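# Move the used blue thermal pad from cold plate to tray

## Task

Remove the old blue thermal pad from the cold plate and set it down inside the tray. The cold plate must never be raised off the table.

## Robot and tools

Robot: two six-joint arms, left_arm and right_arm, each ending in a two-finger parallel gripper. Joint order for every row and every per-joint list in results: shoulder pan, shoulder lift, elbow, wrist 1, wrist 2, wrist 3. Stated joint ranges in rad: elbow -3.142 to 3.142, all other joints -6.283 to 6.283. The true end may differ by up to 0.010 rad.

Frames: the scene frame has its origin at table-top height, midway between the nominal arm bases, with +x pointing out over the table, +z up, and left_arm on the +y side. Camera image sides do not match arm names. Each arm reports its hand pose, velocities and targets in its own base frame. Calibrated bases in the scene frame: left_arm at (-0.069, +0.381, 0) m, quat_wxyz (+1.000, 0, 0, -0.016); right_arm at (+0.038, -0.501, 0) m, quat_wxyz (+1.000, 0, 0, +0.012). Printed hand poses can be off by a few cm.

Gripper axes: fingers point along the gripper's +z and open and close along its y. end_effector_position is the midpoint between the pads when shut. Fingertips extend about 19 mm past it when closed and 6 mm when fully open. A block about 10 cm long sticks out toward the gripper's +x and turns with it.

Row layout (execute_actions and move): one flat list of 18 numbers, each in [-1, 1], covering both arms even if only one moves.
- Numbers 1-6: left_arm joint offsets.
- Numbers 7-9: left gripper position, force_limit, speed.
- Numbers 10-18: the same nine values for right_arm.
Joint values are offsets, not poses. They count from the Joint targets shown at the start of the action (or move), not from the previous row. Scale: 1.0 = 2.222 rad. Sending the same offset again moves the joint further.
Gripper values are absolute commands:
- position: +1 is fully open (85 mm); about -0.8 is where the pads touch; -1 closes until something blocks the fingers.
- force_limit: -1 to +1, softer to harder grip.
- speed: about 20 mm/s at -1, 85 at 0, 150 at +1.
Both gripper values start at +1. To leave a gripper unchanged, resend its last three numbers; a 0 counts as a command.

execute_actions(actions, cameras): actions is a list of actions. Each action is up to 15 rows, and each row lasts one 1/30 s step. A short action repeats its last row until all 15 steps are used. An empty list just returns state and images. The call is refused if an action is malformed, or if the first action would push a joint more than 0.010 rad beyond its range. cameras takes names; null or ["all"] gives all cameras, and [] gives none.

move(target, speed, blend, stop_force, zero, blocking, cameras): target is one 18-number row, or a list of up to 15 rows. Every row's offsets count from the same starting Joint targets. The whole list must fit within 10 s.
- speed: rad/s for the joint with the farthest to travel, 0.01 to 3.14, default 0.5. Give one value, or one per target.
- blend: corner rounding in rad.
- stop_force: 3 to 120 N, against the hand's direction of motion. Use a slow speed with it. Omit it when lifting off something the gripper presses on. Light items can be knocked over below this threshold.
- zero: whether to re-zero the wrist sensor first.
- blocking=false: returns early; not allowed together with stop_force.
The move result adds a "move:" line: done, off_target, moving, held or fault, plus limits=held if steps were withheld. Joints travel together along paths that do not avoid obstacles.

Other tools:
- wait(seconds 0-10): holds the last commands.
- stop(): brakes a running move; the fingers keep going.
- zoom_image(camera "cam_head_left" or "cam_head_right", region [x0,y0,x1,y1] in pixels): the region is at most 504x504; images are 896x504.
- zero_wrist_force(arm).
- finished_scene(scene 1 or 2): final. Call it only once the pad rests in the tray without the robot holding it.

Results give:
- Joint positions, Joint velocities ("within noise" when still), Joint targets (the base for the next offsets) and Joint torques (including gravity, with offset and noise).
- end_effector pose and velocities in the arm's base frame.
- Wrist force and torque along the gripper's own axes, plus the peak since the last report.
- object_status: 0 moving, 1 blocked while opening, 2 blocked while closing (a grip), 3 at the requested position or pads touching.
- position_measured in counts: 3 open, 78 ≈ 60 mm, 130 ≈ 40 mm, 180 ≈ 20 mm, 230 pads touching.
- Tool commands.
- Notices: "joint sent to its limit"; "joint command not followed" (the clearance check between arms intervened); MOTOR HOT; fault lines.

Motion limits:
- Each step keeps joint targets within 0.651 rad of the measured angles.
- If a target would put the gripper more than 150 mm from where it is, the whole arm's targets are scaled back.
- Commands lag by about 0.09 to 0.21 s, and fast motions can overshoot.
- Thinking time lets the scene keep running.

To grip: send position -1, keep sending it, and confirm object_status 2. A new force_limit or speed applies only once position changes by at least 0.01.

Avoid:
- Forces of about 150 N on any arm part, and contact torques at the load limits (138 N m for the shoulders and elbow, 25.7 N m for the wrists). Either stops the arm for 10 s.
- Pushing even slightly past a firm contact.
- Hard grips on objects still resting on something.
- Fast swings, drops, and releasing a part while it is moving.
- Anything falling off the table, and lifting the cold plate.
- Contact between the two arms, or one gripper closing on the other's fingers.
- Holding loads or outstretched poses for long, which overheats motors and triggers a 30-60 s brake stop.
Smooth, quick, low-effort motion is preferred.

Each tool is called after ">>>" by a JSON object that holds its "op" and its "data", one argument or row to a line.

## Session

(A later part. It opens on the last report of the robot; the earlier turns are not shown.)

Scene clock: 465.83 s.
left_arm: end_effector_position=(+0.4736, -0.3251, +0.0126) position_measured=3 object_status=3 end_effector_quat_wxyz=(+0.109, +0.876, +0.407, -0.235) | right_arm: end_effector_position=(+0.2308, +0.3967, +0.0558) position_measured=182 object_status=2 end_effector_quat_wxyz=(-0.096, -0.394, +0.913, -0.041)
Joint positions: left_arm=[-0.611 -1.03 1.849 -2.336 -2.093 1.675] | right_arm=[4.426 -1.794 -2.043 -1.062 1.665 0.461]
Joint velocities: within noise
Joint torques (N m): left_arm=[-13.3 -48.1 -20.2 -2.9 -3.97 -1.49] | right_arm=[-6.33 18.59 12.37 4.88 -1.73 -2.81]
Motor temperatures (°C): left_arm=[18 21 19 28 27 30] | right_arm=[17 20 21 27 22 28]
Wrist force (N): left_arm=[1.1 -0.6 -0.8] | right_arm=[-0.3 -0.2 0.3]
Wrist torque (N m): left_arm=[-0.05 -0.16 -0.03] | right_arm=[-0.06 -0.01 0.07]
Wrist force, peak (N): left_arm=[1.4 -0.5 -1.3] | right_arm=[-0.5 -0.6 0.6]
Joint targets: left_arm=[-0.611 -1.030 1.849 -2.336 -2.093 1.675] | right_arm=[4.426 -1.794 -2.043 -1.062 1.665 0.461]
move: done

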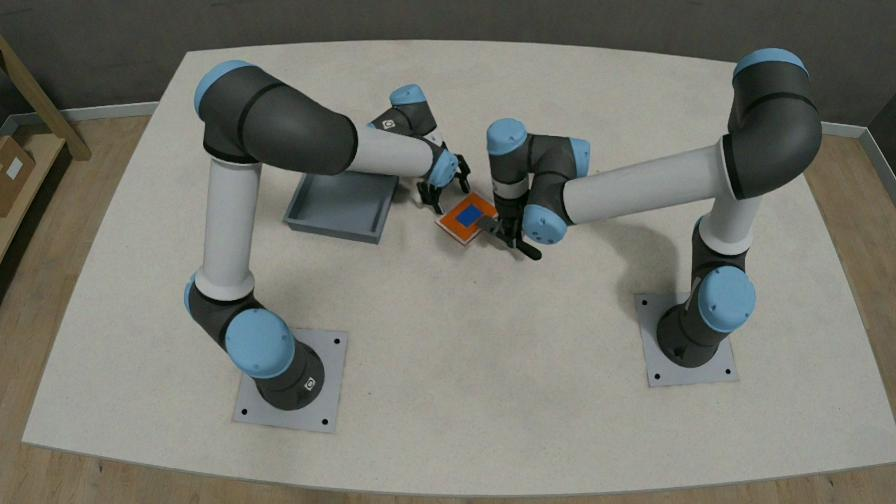

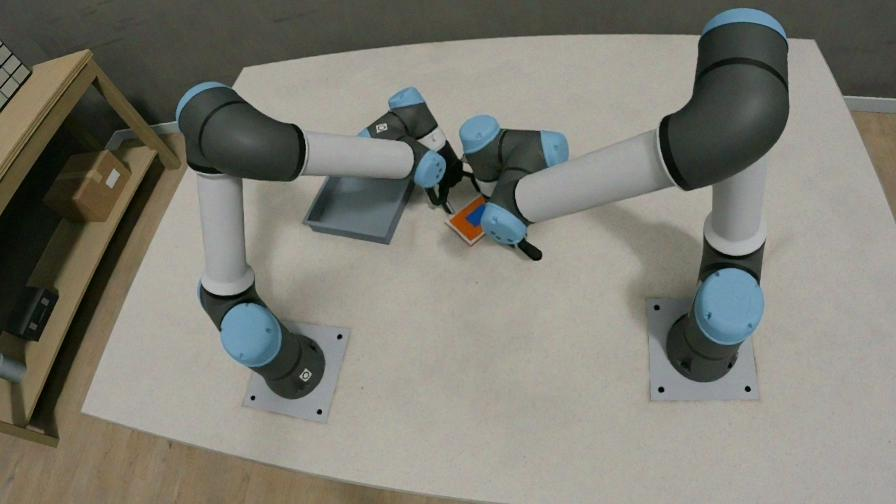

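>>> {"op": "move", "data": {
  "target": [0,0,0,0,0,0,1,-1,0,0,-0.0160,-0.0096,0.0256,0,0,-1,0.5,-1],
  "speed": 0.012,
  "stop_force": 3
}}

>>> {"op": "zoom_image", "data": {
  "camera": "cam_head_left",
  "region": [430, 180, 526, 260]
}}

Scene clock: 475.63 s.
left_arm: end_effector_position=(+0.4736, -0.3251, +0.0126) position_measured=3 object_status=3 end_effector_quat_wxyz=(+0.109, +0.876, +0.407, -0.235) | right_arm: end_effector_position=(+0.2308, +0.3967, +0.0405) position_measured=182 object_status=2 end_effector_quat_wxyz=(-0.096, -0.394, +0.913, -0.041)
Joint positions: left_arm=[-0.611 -1.03 1.849 -2.336 -2.093 1.675] | right_arm=[4.426 -1.821 -2.059 -1.019 1.665 0.461]
Joint velocities: within noise
Joint torques (N m): left_arm=[-12.34 -45.4 -20.49 -1.76 -3.62 -1.71] | right_arm=[-4.84 35.05 29.22 -0.06 -1.64 -2.88]
Motor temperatures (°C): left_arm=[18 21 19 28 27 30] | right_arm=[17 20 21 27 22 28]
Wrist force (N): left_arm=[1.0 -0.3 -1.1] | right_arm=[2.5 -0.2 -2.4]
Wrist torque (N m): left_arm=[0.00 -0.15 -0.03] | right_arm=[-0.04 -0.28 0.08]
Wrist force, peak (N): left_arm=[1.4 -0.7 -1.3] | right_arm=[2.6 -0.3 -2.4]
Joint targets: left_arm=[-0.611 -1.030 1.849 -2.336 -2.093 1.675] | right_arm=[4.426 -1.821 -2.059 -1.019 1.665 0.461]
move: contact (right_arm); right_arm: the wrist 1 is farthest, 0.014 rad from its target

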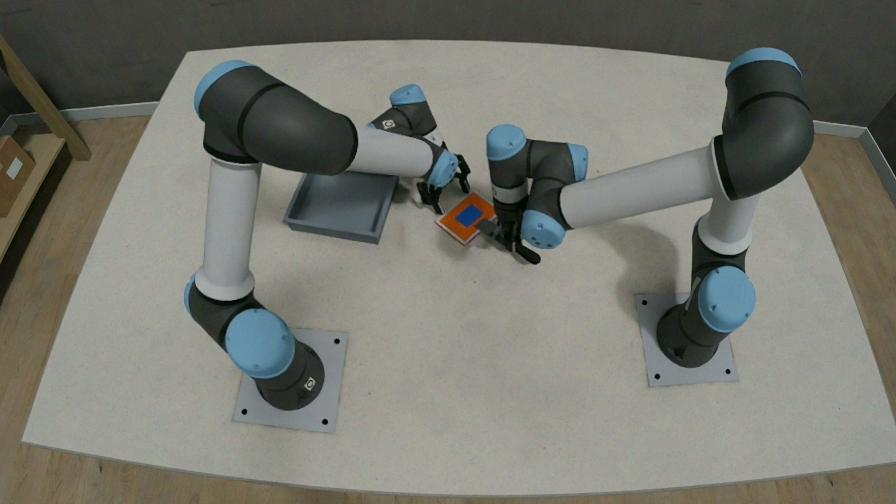

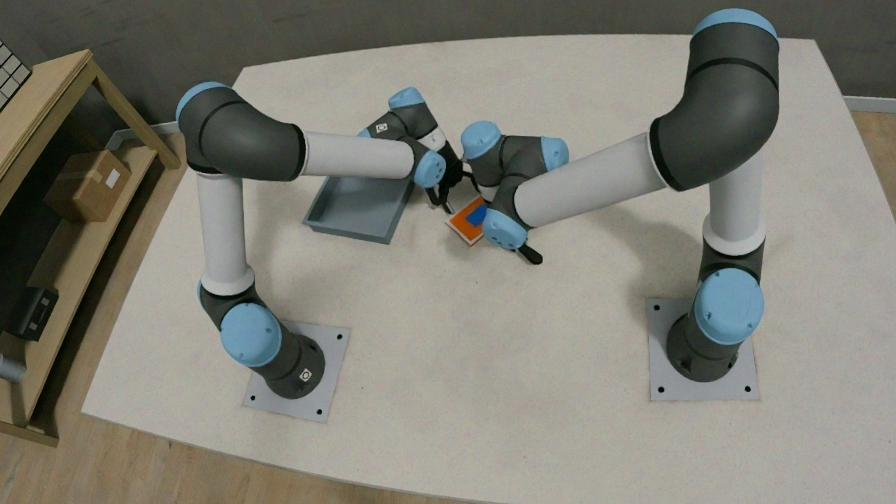

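Scaled by 5.250 from the camera's 896x504 image, which has a finer 1280x720 frame.

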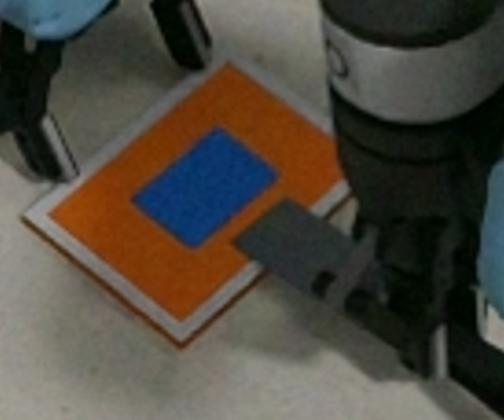

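>>> {"op": "move", "data": {
  "target": [0,0,0,0,0,0,1,-1,0,-0.0060,-0.0134,0.0189,-0.0061,-0.0011,-0.0058,-1,0.5,-1],
  "speed": 0.018,
  "stop_force": 25
}}

>>> {"op": "zoom_image", "data": {
  "camera": "cam_head_left",
  "region": [430, 180, 526, 260]
}}

Scene clock: 495.20 s.
left_arm: end_effector_position=(+0.4736, -0.3251, +0.0126) position_measured=3 object_status=3 end_effector_quat_wxyz=(+0.109, +0.876, +0.407, -0.235) | right_arm: end_effector_position=(+0.2411, +0.4078, +0.0406) position_measured=182 object_status=2 end_effector_quat_wxyz=(-0.096, -0.394, +0.913, -0.041)
Joint positions: left_arm=[-0.611 -1.03 1.849 -2.336 -2.093 1.675] | right_arm=[4.412 -1.851 -2.017 -1.033 1.662 0.448]
Joint velocities: within noise
Joint torques (N m): left_arm=[-10.18 -40.79 -18.5 -0.64 -3.03 -1.42] | right_arm=[-6.7 18.11 30.07 0.45 -1.97 -2.86]
Motor temperatures (°C): left_arm=[18 21 19 28 27 30] | right_arm=[17 20 21 27 22 28]
Wrist force (N): left_arm=[0.9 -0.5 -1.3] | right_arm=[4.6 0.0 -2.3]
Wrist torque (N m): left_arm=[-0.04 -0.12 -0.04] | right_arm=[-0.05 -0.23 0.09]
Wrist force, peak (N): left_arm=[1.3 -0.7 -1.3] | right_arm=[4.6 0.0 -2.3]
Joint targets: left_arm=[-0.611 -1.030 1.849 -2.336 -2.093 1.675] | right_arm=[4.412 -1.851 -2.017 -1.033 1.662 0.448]
move: done

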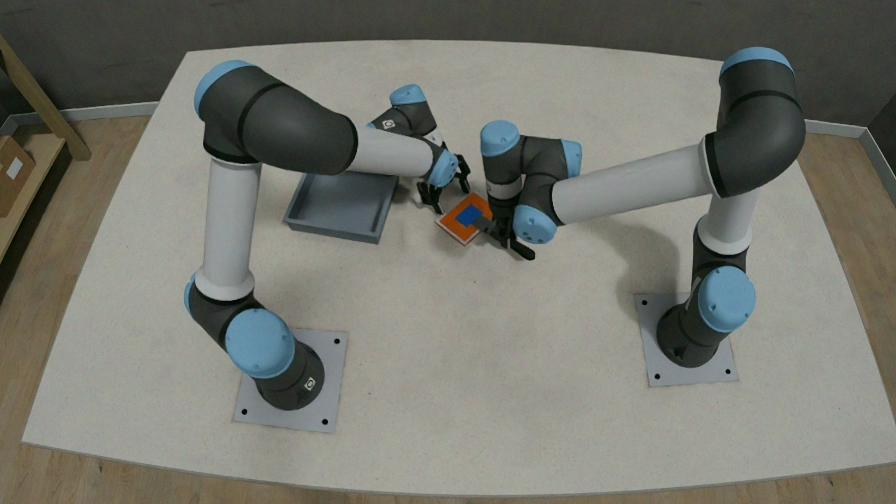

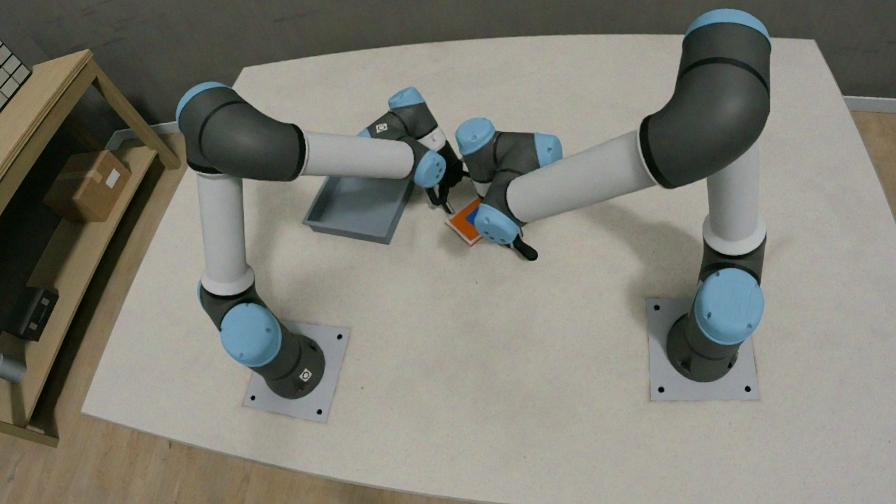

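Scaled by 5.250 from the camera's 896x504 image, which has a finer 1280x720 frame.

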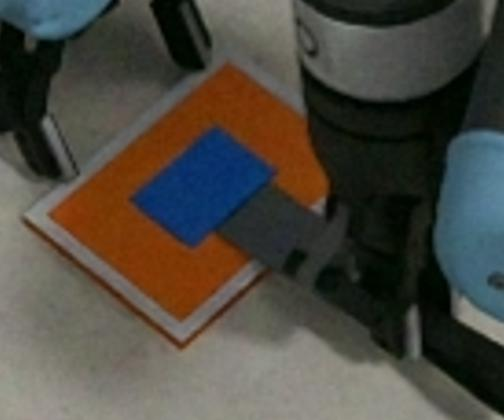

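>>> {"op": "move", "data": {
  "target": [0,0,0,0,0,0,1,-1,0,-0.0058,-0.0134,0.0189,-0.0063,-0.0010,-0.0057,-1,0.5,-1],
  "speed": 0.015,
  "stop_force": 30
}}

>>> {"op": "zoom_image", "data": {
  "camera": "cam_head_left",
  "region": [430, 180, 526, 260]
}}

Scene clock: 501.00 s.
left_arm: end_effector_position=(+0.4736, -0.3251, +0.0126) position_measured=3 object_status=3 end_effector_quat_wxyz=(+0.109, +0.876, +0.407, -0.235) | right_arm: end_effector_position=(+0.2514, +0.4185, +0.0404) position_measured=182 object_status=2 end_effector_quat_wxyz=(-0.096, -0.394, +0.913, -0.042)
Joint positions: left_arm=[-0.611 -1.03 1.849 -2.336 -2.093 1.675] | right_arm=[4.4 -1.88 -1.975 -1.047 1.66 0.436]
Joint velocities: within noise
Joint torques (N m): left_arm=[-9.67 -38.71 -17.12 -0.64 -2.95 -1.16] | right_arm=[-8.57 20.98 37.84 4.28 -4.1 -2.96]
Motor temperatures (°C): left_arm=[18 21 19 28 27 30] | right_arm=[17 20 21 27 22 28]
Wrist force (N): left_arm=[9.2 -0.8 -13.8] | right_arm=[19.8 0.4 -1.2]
Wrist torque (N m): left_arm=[-0.02 -0.14 -0.01] | right_arm=[-0.04 -0.04 0.09]
Wrist force, peak (N): left_arm=[9.5 -0.8 -13.9] | right_arm=[20.1 0.1 -1.0]
Joint targets: left_arm=[-0.611 -1.030 1.849 -2.336 -2.093 1.675] | right_arm=[4.400 -1.880 -1.975 -1.047 1.660 0.436]
move: done

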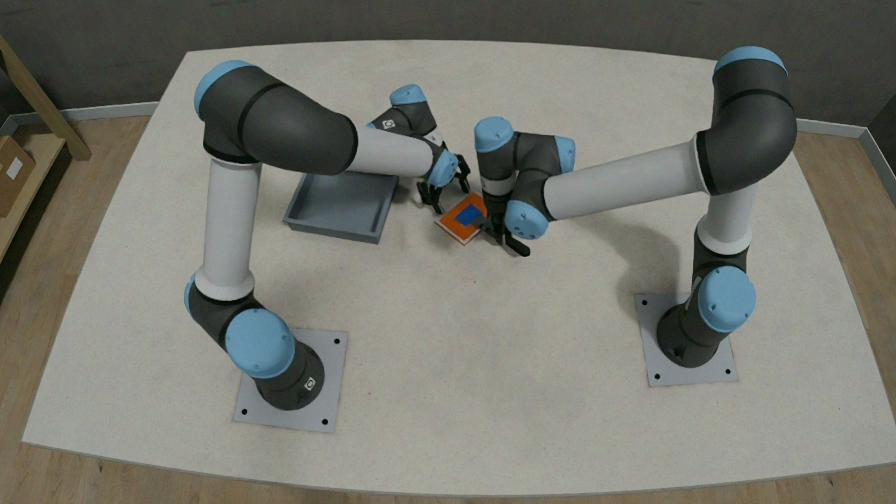

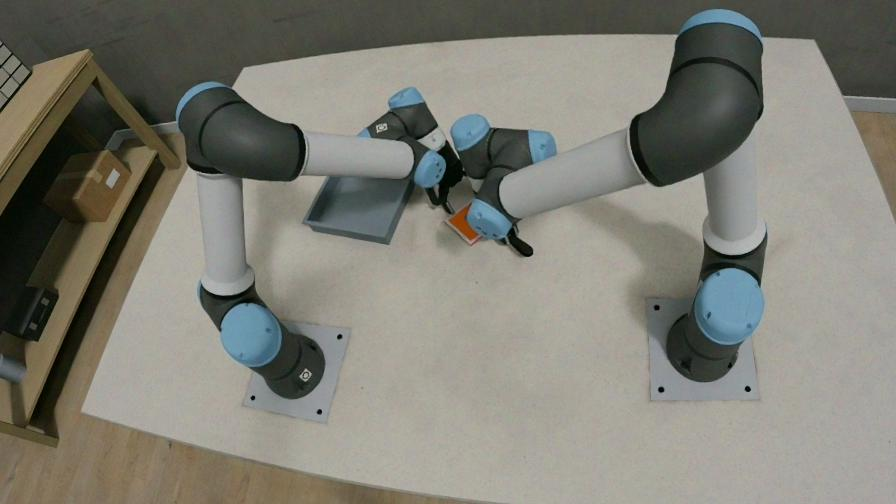

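Scaled by 5.250 from the camera's 896x504 image, which has a finer 1280x720 frame.

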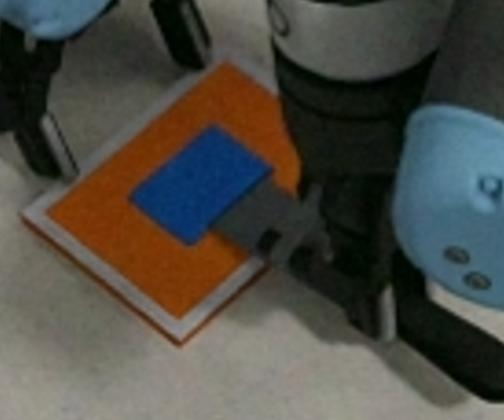

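>>> {"op": "move", "data": {
  "target": [0,0,0,0,0,0,1,-1,0,-0.0053,-0.0131,0.0194,-0.0068,-0.0010,-0.0052,-1,0.5,-1],
  "speed": 0.015,
  "stop_force": 25
}}

>>> {"op": "zoom_image", "data": {
  "camera": "cam_head_left",
  "region": [430, 180, 526, 260]
}}

Scene clock: 509.50 s.
left_arm: end_effector_position=(+0.4736, -0.3251, +0.0126) position_measured=3 object_status=3 end_effector_quat_wxyz=(+0.109, +0.876, +0.407, -0.235) | right_arm: end_effector_position=(+0.2616, +0.4296, +0.0405) position_measured=182 object_status=2 end_effector_quat_wxyz=(-0.096, -0.394, +0.913, -0.042)
Joint positions: left_arm=[-0.611 -1.03 1.849 -2.336 -2.093 1.675] | right_arm=[4.388 -1.909 -1.932 -1.062 1.658 0.424]
Joint velocities: within noise
Joint torques (N m): left_arm=[-8.07 -36.28 -16.2 -1.02 -2.89 -1.04] | right_arm=[-8.5 24.77 43.94 7.76 -4.84 -2.97]
Motor temperatures (°C): left_arm=[18 21 19 28 27 30] | right_arm=[17 20 21 27 22 28]
Wrist force (N): left_arm=[14.9 -0.9 -21.3] | right_arm=[31.0 -0.4 0.9]
Wrist torque (N m): left_arm=[0.03 -0.16 -0.01] | right_arm=[-0.08 0.11 0.16]
Wrist force, peak (N): left_arm=[14.7 -1.0 -21.7] | right_arm=[31.0 -0.4 0.9]
Joint targets: left_arm=[-0.611 -1.030 1.849 -2.336 -2.093 1.675] | right_arm=[4.388 -1.909 -1.932 -1.062 1.658 0.424]
move: done

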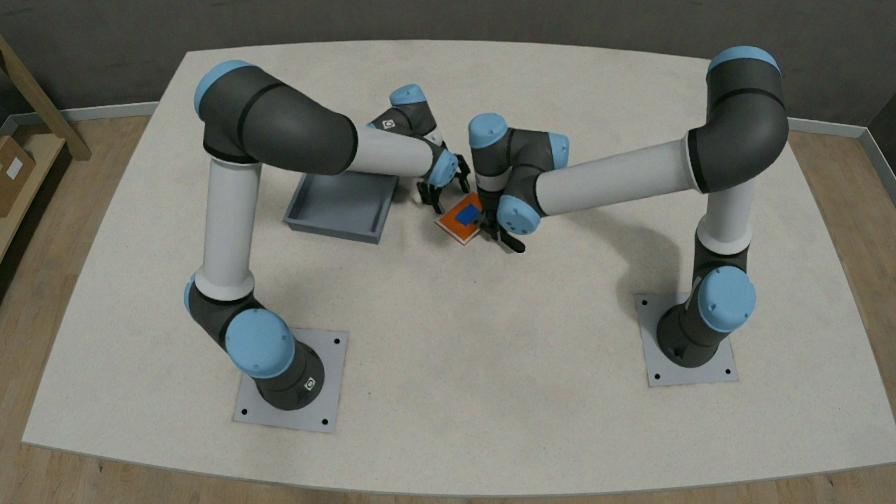

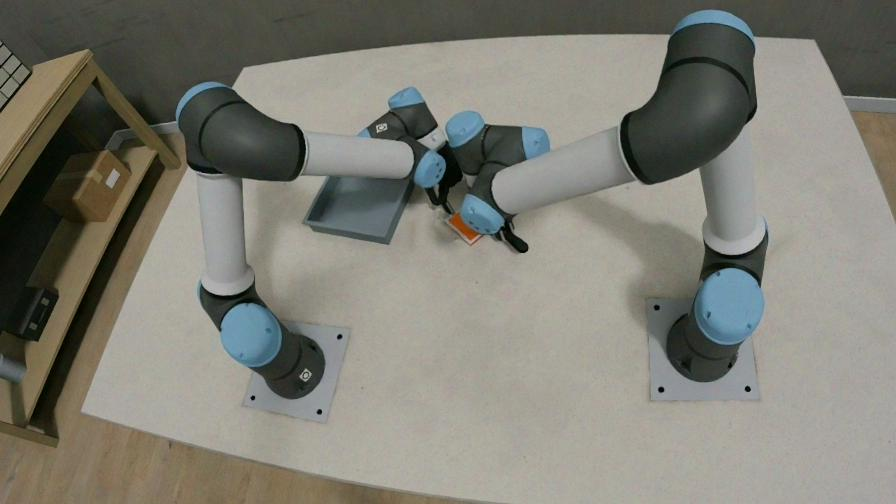

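Scaled by 5.250 from the camera's 896x504 image, which has a finer 1280x720 frame.

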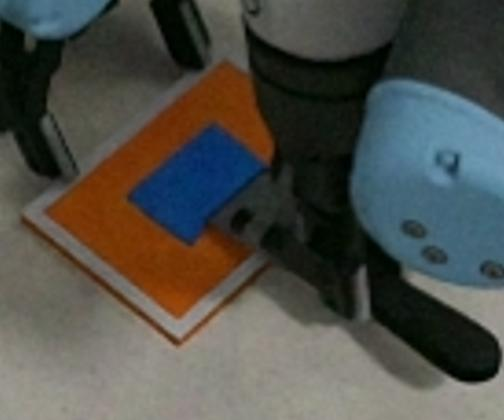

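>>> {"op": "move", "data": {
  "target": [0,0,0,0,0,0,1,-1,0,-0.0053,-0.0131,0.0194,-0.0068,-0.0010,-0.0052,-1,0.5,-1],
  "speed": 0.015,
  "stop_force": 25
}}

>>> {"op": "zoom_image", "data": {
  "camera": "cam_head_left",
  "region": [430, 180, 526, 260]
}}

Scene clock: 516.47 s.
left_arm: end_effector_position=(+0.4736, -0.3251, +0.0126) position_measured=3 object_status=3 end_effector_quat_wxyz=(+0.109, +0.876, +0.407, -0.235) | right_arm: end_effector_position=(+0.2721, +0.4402, +0.0404) position_measured=182 object_status=2 end_effector_quat_wxyz=(-0.096, -0.394, +0.913, -0.042)
Joint positions: left_arm=[-0.611 -1.03 1.849 -2.336 -2.093 1.675] | right_arm=[4.376 -1.939 -1.889 -1.077 1.655 0.412]
Joint velocities: within noise
Joint torques (N m): left_arm=[-7.87 -34.33 -15.51 -0.85 -4.33 -1.14] | right_arm=[-7.62 25.08 39.28 4.82 -3.17 -3.16]
Motor temperatures (°C): left_arm=[18 21 19 28 27 30] | right_arm=[17 20 21 27 22 28]
Wrist force (N): left_arm=[11.0 -0.9 -19.5] | right_arm=[21.0 -0.4 -0.1]
Wrist torque (N m): left_arm=[0.05 -0.18 0.01] | right_arm=[-0.01 -0.12 0.15]
Wrist force, peak (N): left_arm=[18.0 -1.2 -25.3] | right_arm=[34.1 -0.4 1.2]
Joint targets: left_arm=[-0.611 -1.030 1.849 -2.336 -2.093 1.675] | right_arm=[4.376 -1.939 -1.889 -1.077 1.656 0.412]
move: done

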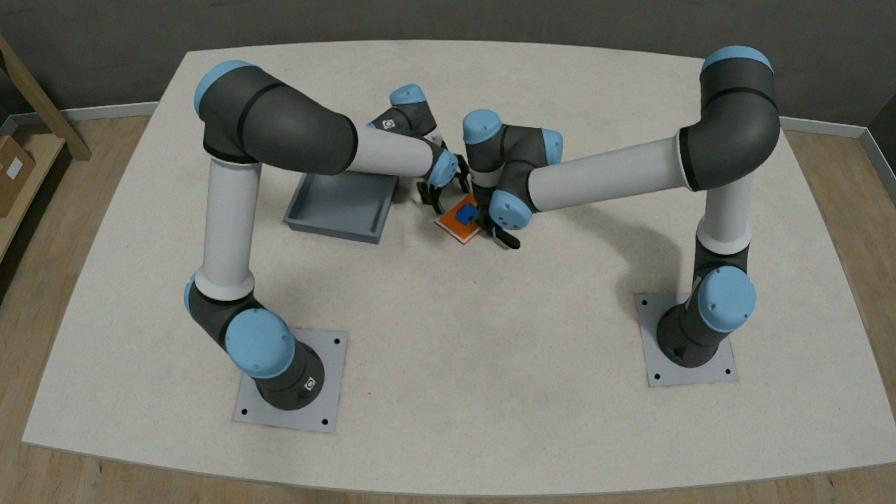

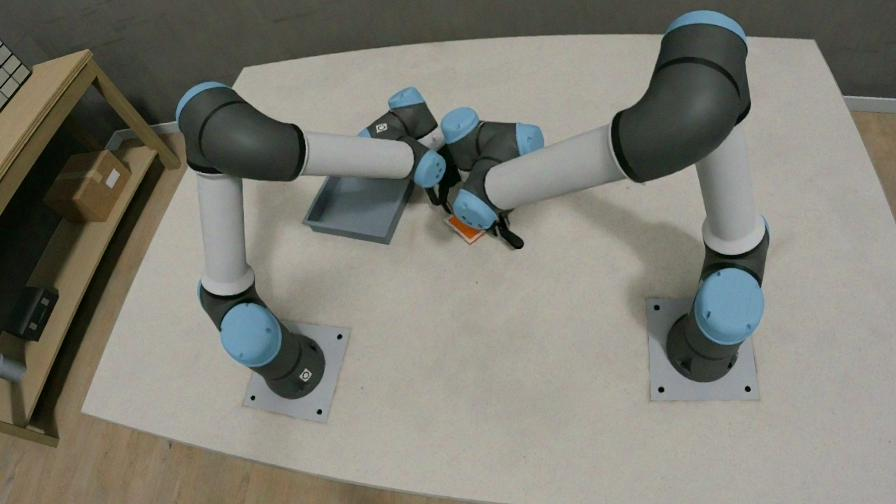

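Scaled by 5.250 from the camera's 896x504 image, which has a finer 1280x720 frame.

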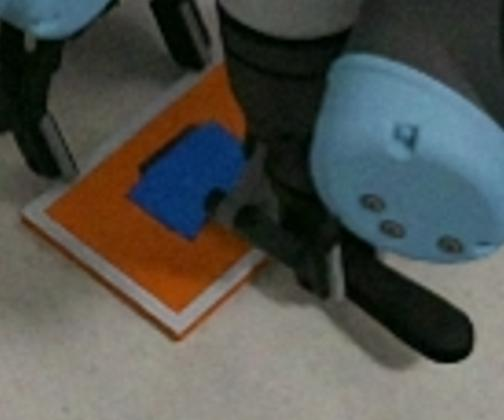

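>>> {"op": "move", "data": {
  "target": [0,0,0,0,0,0,1,-1,0,0,0.0027,0.0018,-0.0045,0,0,-1,0.5,-1],
  "speed": 0.01,
  "cameras": ["cam_head_left"]
}}

>>> {"op": "zoom_image", "data": {
  "camera": "cam_head_left",
  "region": [430, 180, 526, 260]
}}

Scene clock: 523.03 s.
left_arm: end_effector_position=(+0.4736, -0.3251, +0.0126) position_measured=3 object_status=3 end_effector_quat_wxyz=(+0.109, +0.876, +0.407, -0.235) | right_arm: end_effector_position=(+0.2721, +0.4403, +0.0442) position_measured=182 object_status=2 end_effector_quat_wxyz=(-0.096, -0.394, +0.913, -0.042)
Joint positions: left_arm=[-0.611 -1.03 1.849 -2.336 -2.093 1.675] | right_arm=[4.376 -1.933 -1.885 -1.087 1.656 0.412]
Joint velocities: within noise
Joint torques (N m): left_arm=[-6.79 -32.73 -15.56 -1.61 -5.92 -0.96] | right_arm=[-4.52 43.96 33.84 1.52 0.3 -2.96]
Motor temperatures (°C): left_arm=[18 21 19 28 27 30] | right_arm=[17 20 21 27 22 28]
Wrist force (N): left_arm=[7.7 -1.1 -17.0] | right_arm=[9.1 -1.0 1.3]
Wrist torque (N m): left_arm=[0.03 -0.18 0.02] | right_arm=[-0.09 0.02 0.15]
Wrist force, peak (N): left_arm=[11.7 -1.2 -20.1] | right_arm=[21.2 -0.8 0.0]
Joint targets: left_arm=[-0.611 -1.030 1.849 -2.336 -2.093 1.675] | right_arm=[4.376 -1.933 -1.885 -1.087 1.656 0.412]
move: done
Images, in order (width x height): cam_head_left 896x504.

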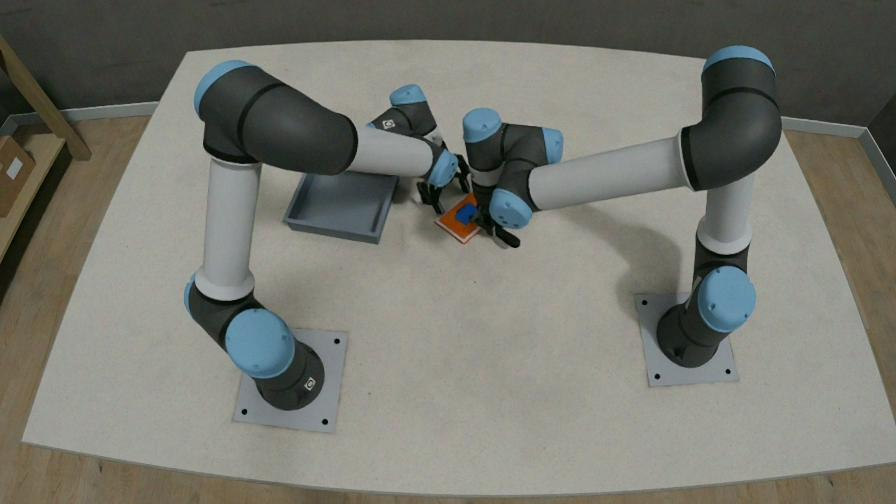

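Scaled by 5.250 from the camera's 896x504 image, which has a finer 1280x720 frame.

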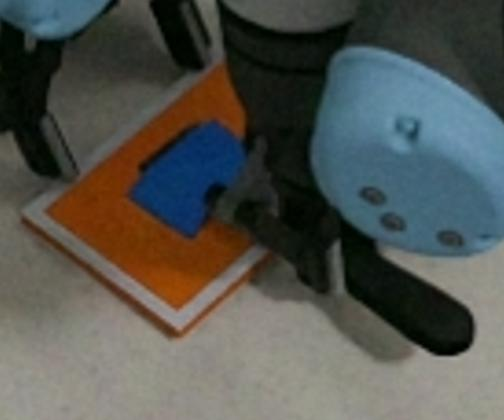

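>>> {"op": "move", "data": {
  "target": [0,0,0,0,0,0,1,-1,0,0,-0.0027,-0.0018,0.0045,0,0,-1,0.5,-1],
  "speed": 0.01,
  "cameras": ["cam_head_left"]
}}

>>> {"op": "zoom_image", "data": {
  "camera": "cam_head_left",
  "region": [445, 190, 493, 230]
}}

Scene clock: 535.83 s.
left_arm: end_effector_position=(+0.4736, -0.3251, +0.0126) position_measured=3 object_status=3 end_effector_quat_wxyz=(+0.109, +0.876, +0.407, -0.235) | right_arm: end_effector_position=(+0.2721, +0.4402, +0.0405) position_measured=182 object_status=2 end_effector_quat_wxyz=(-0.096, -0.394, +0.913, -0.042)
Joint positions: left_arm=[-0.611 -1.03 1.849 -2.336 -2.093 1.675] | right_arm=[4.376 -1.938 -1.889 -1.078 1.656 0.412]
Joint velocities: within noise
Joint torques (N m): left_arm=[-6.71 -31.04 -15.37 -1.4 -1.03 -1.04] | right_arm=[3.34 24.03 18.04 8.51 -0.24 -2.64]
Motor temperatures (°C): left_arm=[18 21 19 28 27 30] | right_arm=[17 20 21 27 22 28]
Wrist force (N): left_arm=[3.8 -0.9 -14.2] | right_arm=[13.9 -0.6 -0.8]
Wrist torque (N m): left_arm=[0.03 -0.18 0.01] | right_arm=[-0.03 -0.17 0.12]
Wrist force, peak (N): left_arm=[7.8 -1.2 -17.5] | right_arm=[17.4 -0.4 0.0]
Joint targets: left_arm=[-0.611 -1.030 1.849 -2.336 -2.093 1.675] | right_arm=[4.376 -1.939 -1.889 -1.077 1.656 0.412]
move: done
Images, in order (width x height): cam_head_left 896x504.

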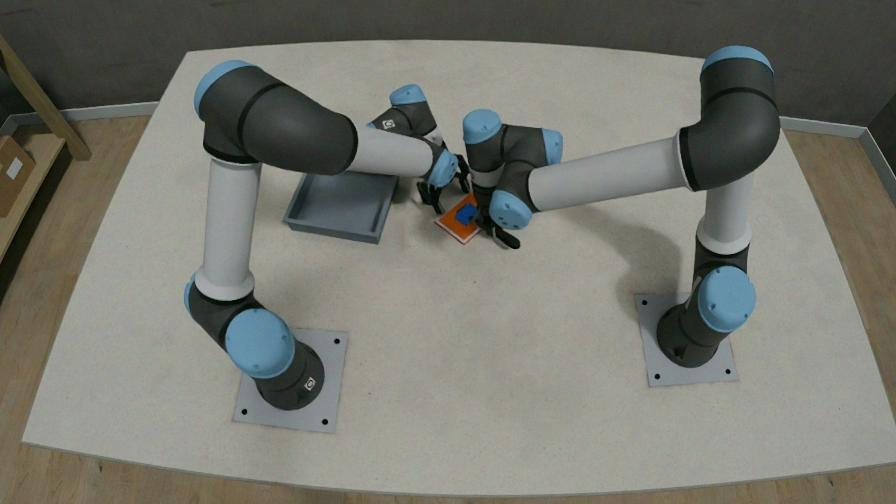

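Scaled by 10.500 from the camera's 896x504 image, which has a finer 1280x720 frame.

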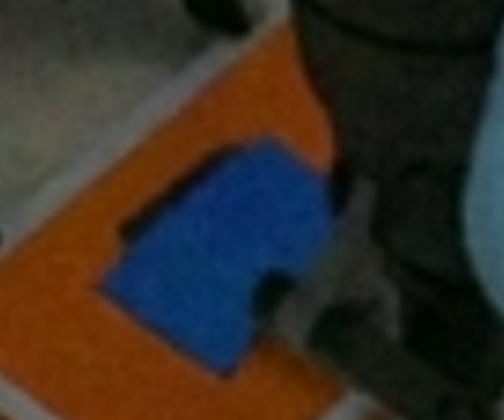

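>>> {"op": "zoom_image", "data": {
  "camera": "cam_head_left",
  "region": [445, 215, 493, 255]
}}

>>> {"op": "move", "data": {
  "target": [0,0,0,0,0,0,1,-1,0,0,0.0041,0.0027,-0.0068,0,0,-1,0.5,-1],
  "speed": 0.01,
  "cameras": ["cam_head_left"]
}}

>>> {"op": "zoom_image", "data": {
  "camera": "cam_head_left",
  "region": [445, 215, 493, 255]
}}

>>> {"op": "zoom_image", "data": {
  "camera": "cam_head_left",
  "region": [445, 190, 493, 230]
}}

Scaled by 10.500 from the camera's 896x504 image, which has a finer 1280x720 frame.

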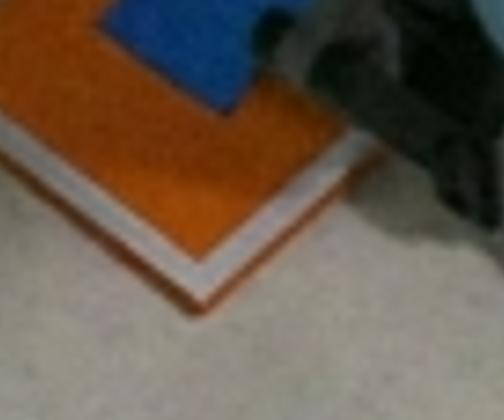

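Scene clock: 546.93 s.
left_arm: end_effector_position=(+0.4736, -0.3251, +0.0126) position_measured=3 object_status=3 end_effector_quat_wxyz=(+0.109, +0.876, +0.407, -0.235) | right_arm: end_effector_position=(+0.2721, +0.4403, +0.0462) position_measured=182 object_status=2 end_effector_quat_wxyz=(-0.096, -0.394, +0.913, -0.042)
Joint positions: left_arm=[-0.611 -1.03 1.849 -2.336 -2.093 1.675] | right_arm=[4.376 -1.93 -1.883 -1.092 1.655 0.412]
Joint velocities: within noise
Joint torques (N m): left_arm=[-5.39 -30.15 -11.52 -1.73 -1.27 -0.96] | right_arm=[3.09 44 32.22 -0.3 -0.16 -2.51]
Motor temperatures (°C): left_arm=[18 21 19 28 27 30] | right_arm=[17 20 21 27 22 28]
Wrist force (N): left_arm=[0.6 -1.3 -11.5] | right_arm=[1.0 -0.4 1.9]
Wrist torque (N m): left_arm=[0.01 -0.18 0.00] | right_arm=[0.00 -0.04 0.15]
Wrist force, peak (N): left_arm=[5.2 -0.8 -15.2] | right_arm=[14.2 -0.8 -0.3]
Joint targets: left_arm=[-0.611 -1.030 1.849 -2.336 -2.093 1.675] | right_arm=[4.376 -1.929 -1.883 -1.092 1.656 0.412]
move: done
Images, in order (width x height): cam_head_left 896x504.

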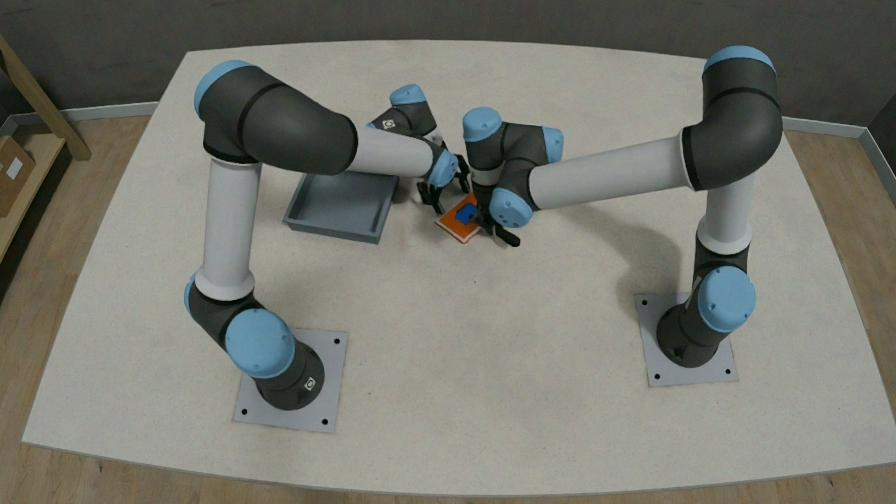

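Scaled by 10.500 from the camera's 896x504 image, which has a finer 1280x720 frame.

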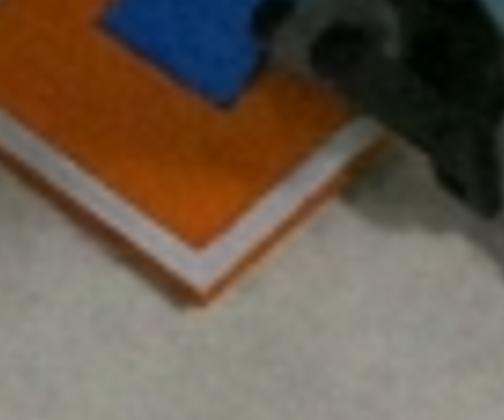

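Scaled by 10.500 from the camera's 896x504 image, which has a finer 1280x720 frame.

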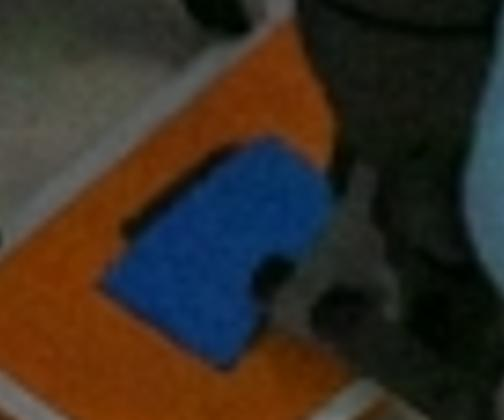

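>>> {"op": "move", "data": {
  "target": [0,0,0,0,0,0,1,-1,0,0,-0.0041,-0.0027,0.0068,0,0,-1,0.5,-1],
  "speed": 0.015,
  "cameras": ["cam_head_left"]
}}

>>> {"op": "zoom_image", "data": {
  "camera": "cam_head_left",
  "region": [430, 180, 526, 260]
}}

Scene clock: 561.07 s.
left_arm: end_effector_position=(+0.4736, -0.3251, +0.0126) position_measured=3 object_status=3 end_effector_quat_wxyz=(+0.109, +0.876, +0.407, -0.235) | right_arm: end_effector_position=(+0.2721, +0.4402, +0.0405) position_measured=182 object_status=2 end_effector_quat_wxyz=(-0.096, -0.394, +0.913, -0.042)
Joint positions: left_arm=[-0.611 -1.03 1.849 -2.336 -2.093 1.675] | right_arm=[4.376 -1.938 -1.888 -1.078 1.656 0.412]
Joint velocities: within noise
Joint torques (N m): left_arm=[-4.21 -33.19 -11.22 -2.04 -1.1 -0.6] | right_arm=[2.69 22.37 16.52 8.44 0.06 -2.3]
Motor temperatures (°C): left_arm=[18 21 19 28 27 30] | right_arm=[17 20 21 27 22 28]
Wrist force (N): left_arm=[1.9 -1.0 -12.4] | right_arm=[15.0 -0.3 -0.9]
Wrist torque (N m): left_arm=[0.04 -0.18 0.00] | right_arm=[0.00 -0.22 0.13]
Wrist force, peak (N): left_arm=[1.9 -1.0 -12.4] | right_arm=[15.0 -0.3 -0.9]
Joint targets: left_arm=[-0.611 -1.030 1.849 -2.336 -2.093 1.675] | right_arm=[4.376 -1.939 -1.889 -1.077 1.656 0.412]
move: done
Images, in order (width x height): cam_head_left 896x504.

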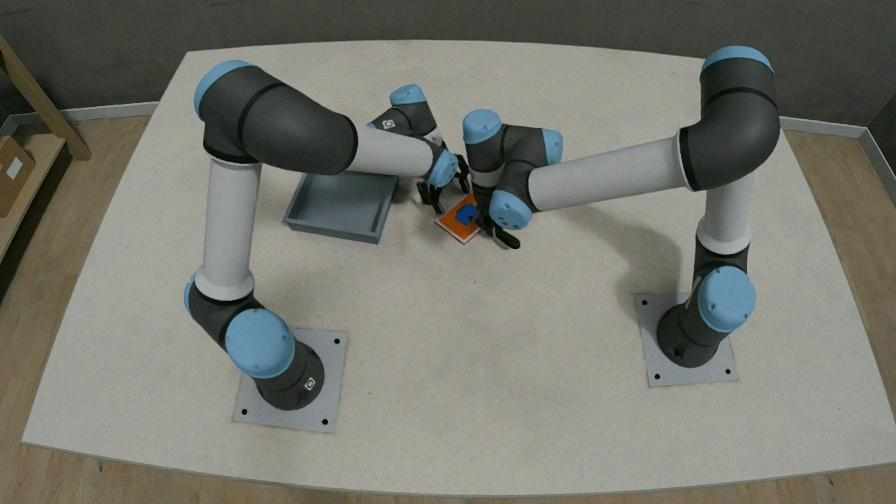

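Scaled by 5.250 from the camera's 896x504 image, which has a finer 1280x720 frame.

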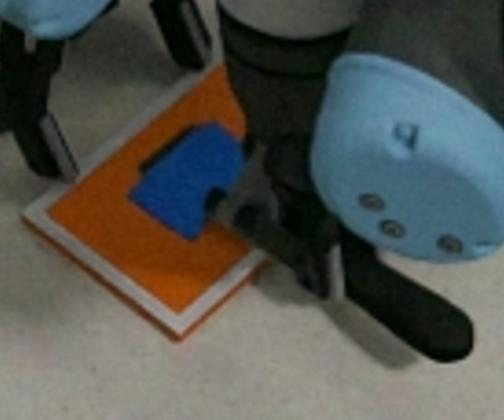

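>>> {"op": "move", "data": {
  "target": [
    [0.0038,0.0012,-0.0025,0.0035,0.0003,0.0044,1,-1,0,0,0,0,0,0,0,-1,0.5,-1],
    [0.0038,-0.0252,-0.0111,0.0385,0.0003,0.0044,1,-1,0,0,0,0,0,0,0,-1,0.5,-1],
    [-0.0428,-0.0409,0.0190,-0.0038,-0.0006,-0.0497,1,-1,0,0,0,0,0,0,0,-1,0.5,-1]
  ],
  "speed": [0.03,0.08,0.08]
}}

>>> {"op": "zoom_image", "data": {
  "camera": "cam_head_left",
  "region": [420, 150, 540, 260]
}}

>>> {"op": "zoom_image", "data": {
  "camera": "cam_head_right",
  "region": [420, 150, 540, 260]
}}

Scene clock: 583.83 s.
left_arm: end_effector_position=(+0.4349, -0.3639, +0.0498) position_measured=3 object_status=3 end_effector_quat_wxyz=(+0.109, +0.876, +0.407, -0.234) end_effector_velocity=(-0.001, +0.000, +0.000) end_effector_angular_velocity=(+0.002, +0.000, +0.003) | right_arm: end_effector_position=(+0.2721, +0.4402, +0.0404) position_measured=182 object_status=2 end_effector_quat_wxyz=(-0.096, -0.394, +0.913, -0.042)
Joint positions: left_arm=[-0.705 -1.121 1.891 -2.345 -2.094 1.565] | right_arm=[4.376 -1.939 -1.889 -1.077 1.656 0.412]
Joint velocities: left_arm=[-0.002 -0.001 0.002 -0.002 0.001 -0.005] | right_arm=[within noise]
Joint torques (N m): left_arm=[-13.38 -50.14 -10.5 -5.35 -3.98 -1.3] | right_arm=[2.32 25.58 15.76 0.39 2.25 -2.02]
Motor temperatures (°C): left_arm=[18 21 19 28 27 30] | right_arm=[17 20 21 27 22 28]
Wrist force (N): left_arm=[0.1 -0.6 0.5] | right_arm=[1.2 -0.3 -1.2]
Wrist torque (N m): left_arm=[-0.04 -0.12 -0.03] | right_arm=[0.01 -0.31 0.12]
Wrist force, peak (N): left_arm=[1.7 -1.3 -12.5] | right_arm=[15.2 0.0 -0.8]
Joint targets: left_arm=[-0.706 -1.121 1.891 -2.345 -2.094 1.565] | right_arm=[4.376 -1.939 -1.889 -1.077 1.656 0.412]
move: done

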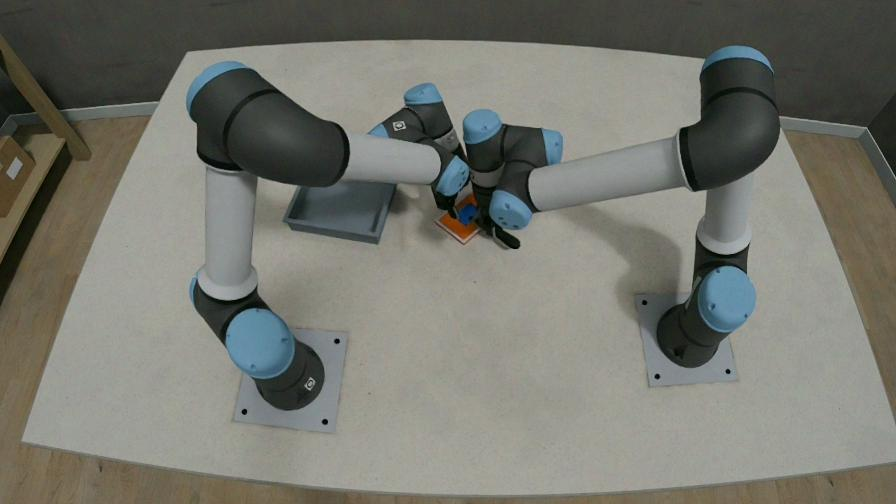

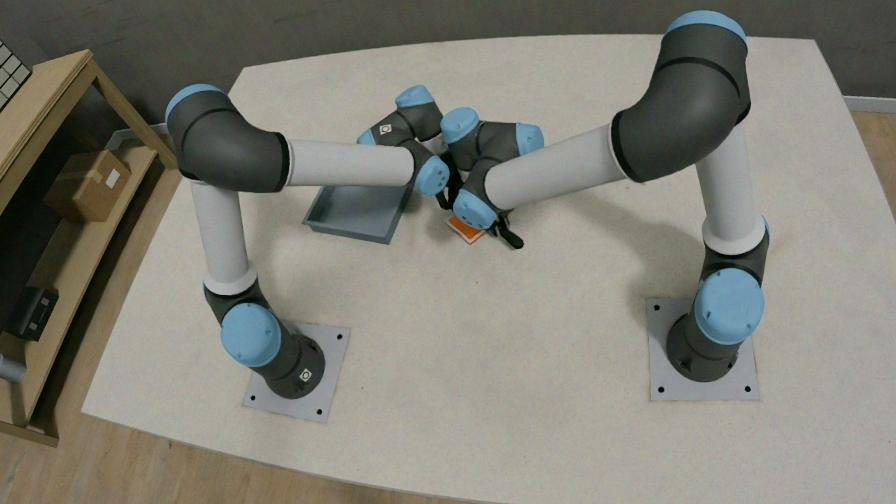

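Scaled by 4.200 from the camera's 896x504 image, which has a finer 1280x720 frame.

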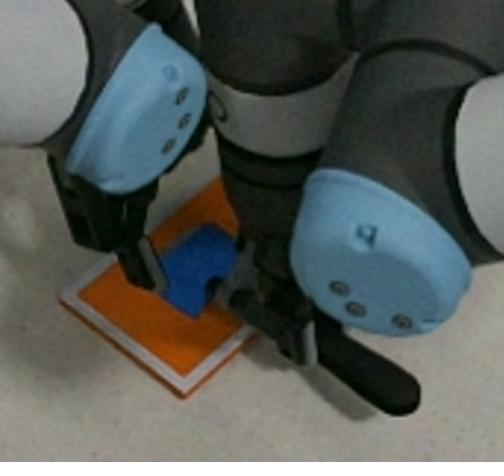

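Scaled by 4.200 from the camera's 896x504 image, which has a finer 1280x720 frame.

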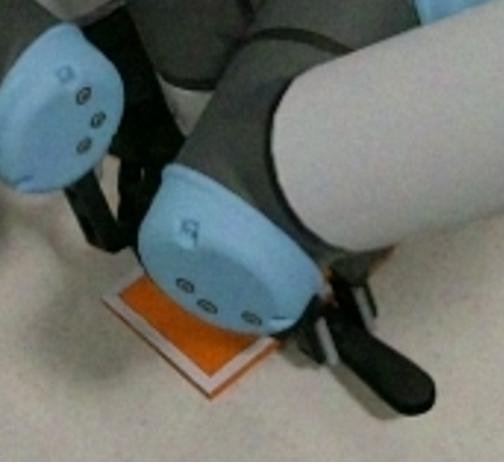

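>>> {"op": "move", "data": {
  "target": [0,0.0276,0.0090,-0.0366,0,0,1,-1,0,0,0,0,0,0,0,-1,0.5,-1],
  "speed": 0.025,
  "stop_force": 5
}}

>>> {"op": "zoom_image", "data": {
  "camera": "cam_head_left",
  "region": [420, 170, 530, 260]
}}

>>> {"op": "zoom_image", "data": {
  "camera": "cam_head_right",
  "region": [400, 170, 510, 260]
}}

Scene clock: 609.03 s.
left_arm: end_effector_position=(+0.4348, -0.3641, +0.0192) position_measured=3 object_status=3 end_effector_quat_wxyz=(+0.109, +0.876, +0.407, -0.234) | right_arm: end_effector_position=(+0.2721, +0.4402, +0.0404) position_measured=182 object_status=2 end_effector_quat_wxyz=(-0.096, -0.394, +0.913, -0.042)
Joint positions: left_arm=[-0.706 -1.065 1.909 -2.418 -2.094 1.565] | right_arm=[4.376 -1.939 -1.889 -1.077 1.656 0.412]
Joint velocities: within noise
Joint torques (N m): left_arm=[-8.42 -48.46 -21.75 -0.35 -1.68 -1.51] | right_arm=[2.27 28.04 28.59 0.4 2.09 -1.51]
Motor temperatures (°C): left_arm=[18 21 19 28 27 30] | right_arm=[17 20 21 27 22 28]
Wrist force (N): left_arm=[-1.6 -1.1 -3.4] | right_arm=[1.8 -0.4 0.4]
Wrist torque (N m): left_arm=[-0.14 -0.11 0.03] | right_arm=[0.02 -0.34 0.12]
Wrist force, peak (N): left_arm=[-4.4 -1.9 -6.5] | right_arm=[3.1 -0.4 1.5]
Joint targets: left_arm=[-0.706 -1.065 1.909 -2.418 -2.094 1.565] | right_arm=[4.376 -1.939 -1.889 -1.077 1.656 0.412]
move: contact (left_arm)

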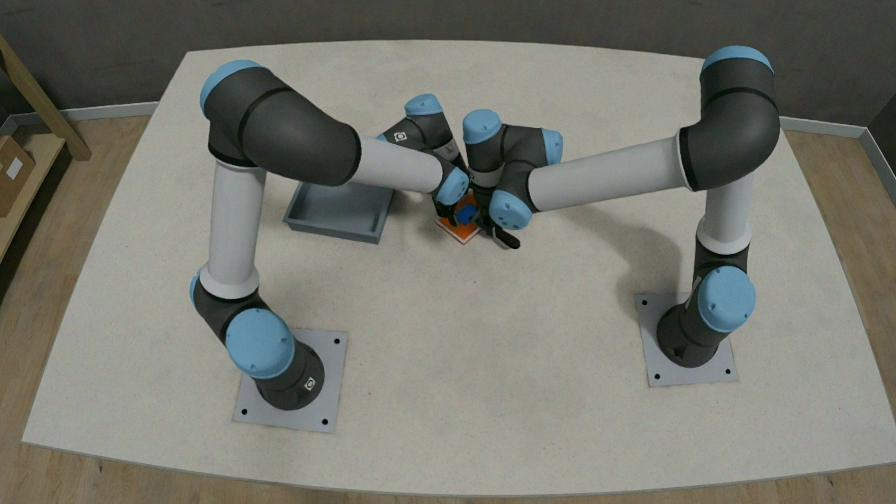

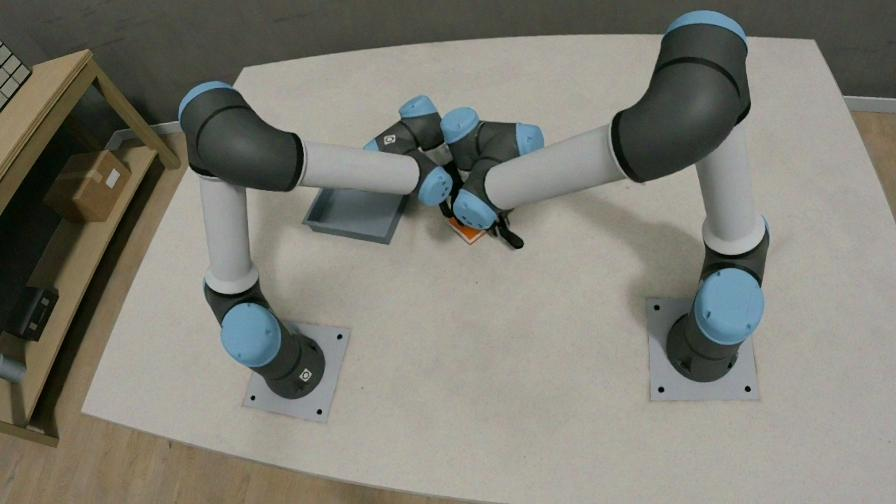

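Scaled by 4.582 from the camera's 896x504 image, which has a finer 1280x720 frame.

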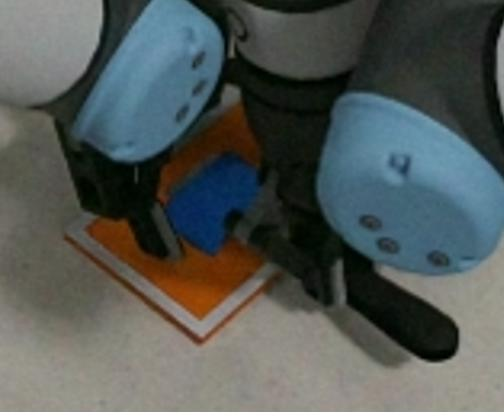

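Scaled by 4.582 from the camera's 896x504 image, which has a finer 1280x720 frame.

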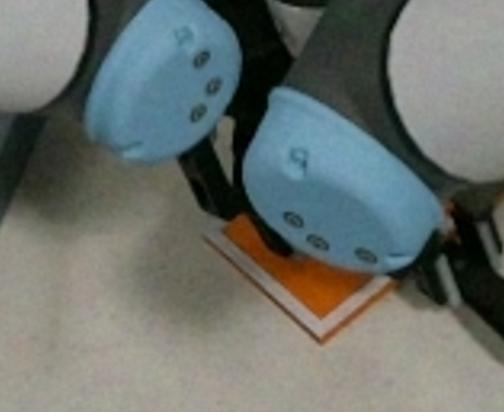

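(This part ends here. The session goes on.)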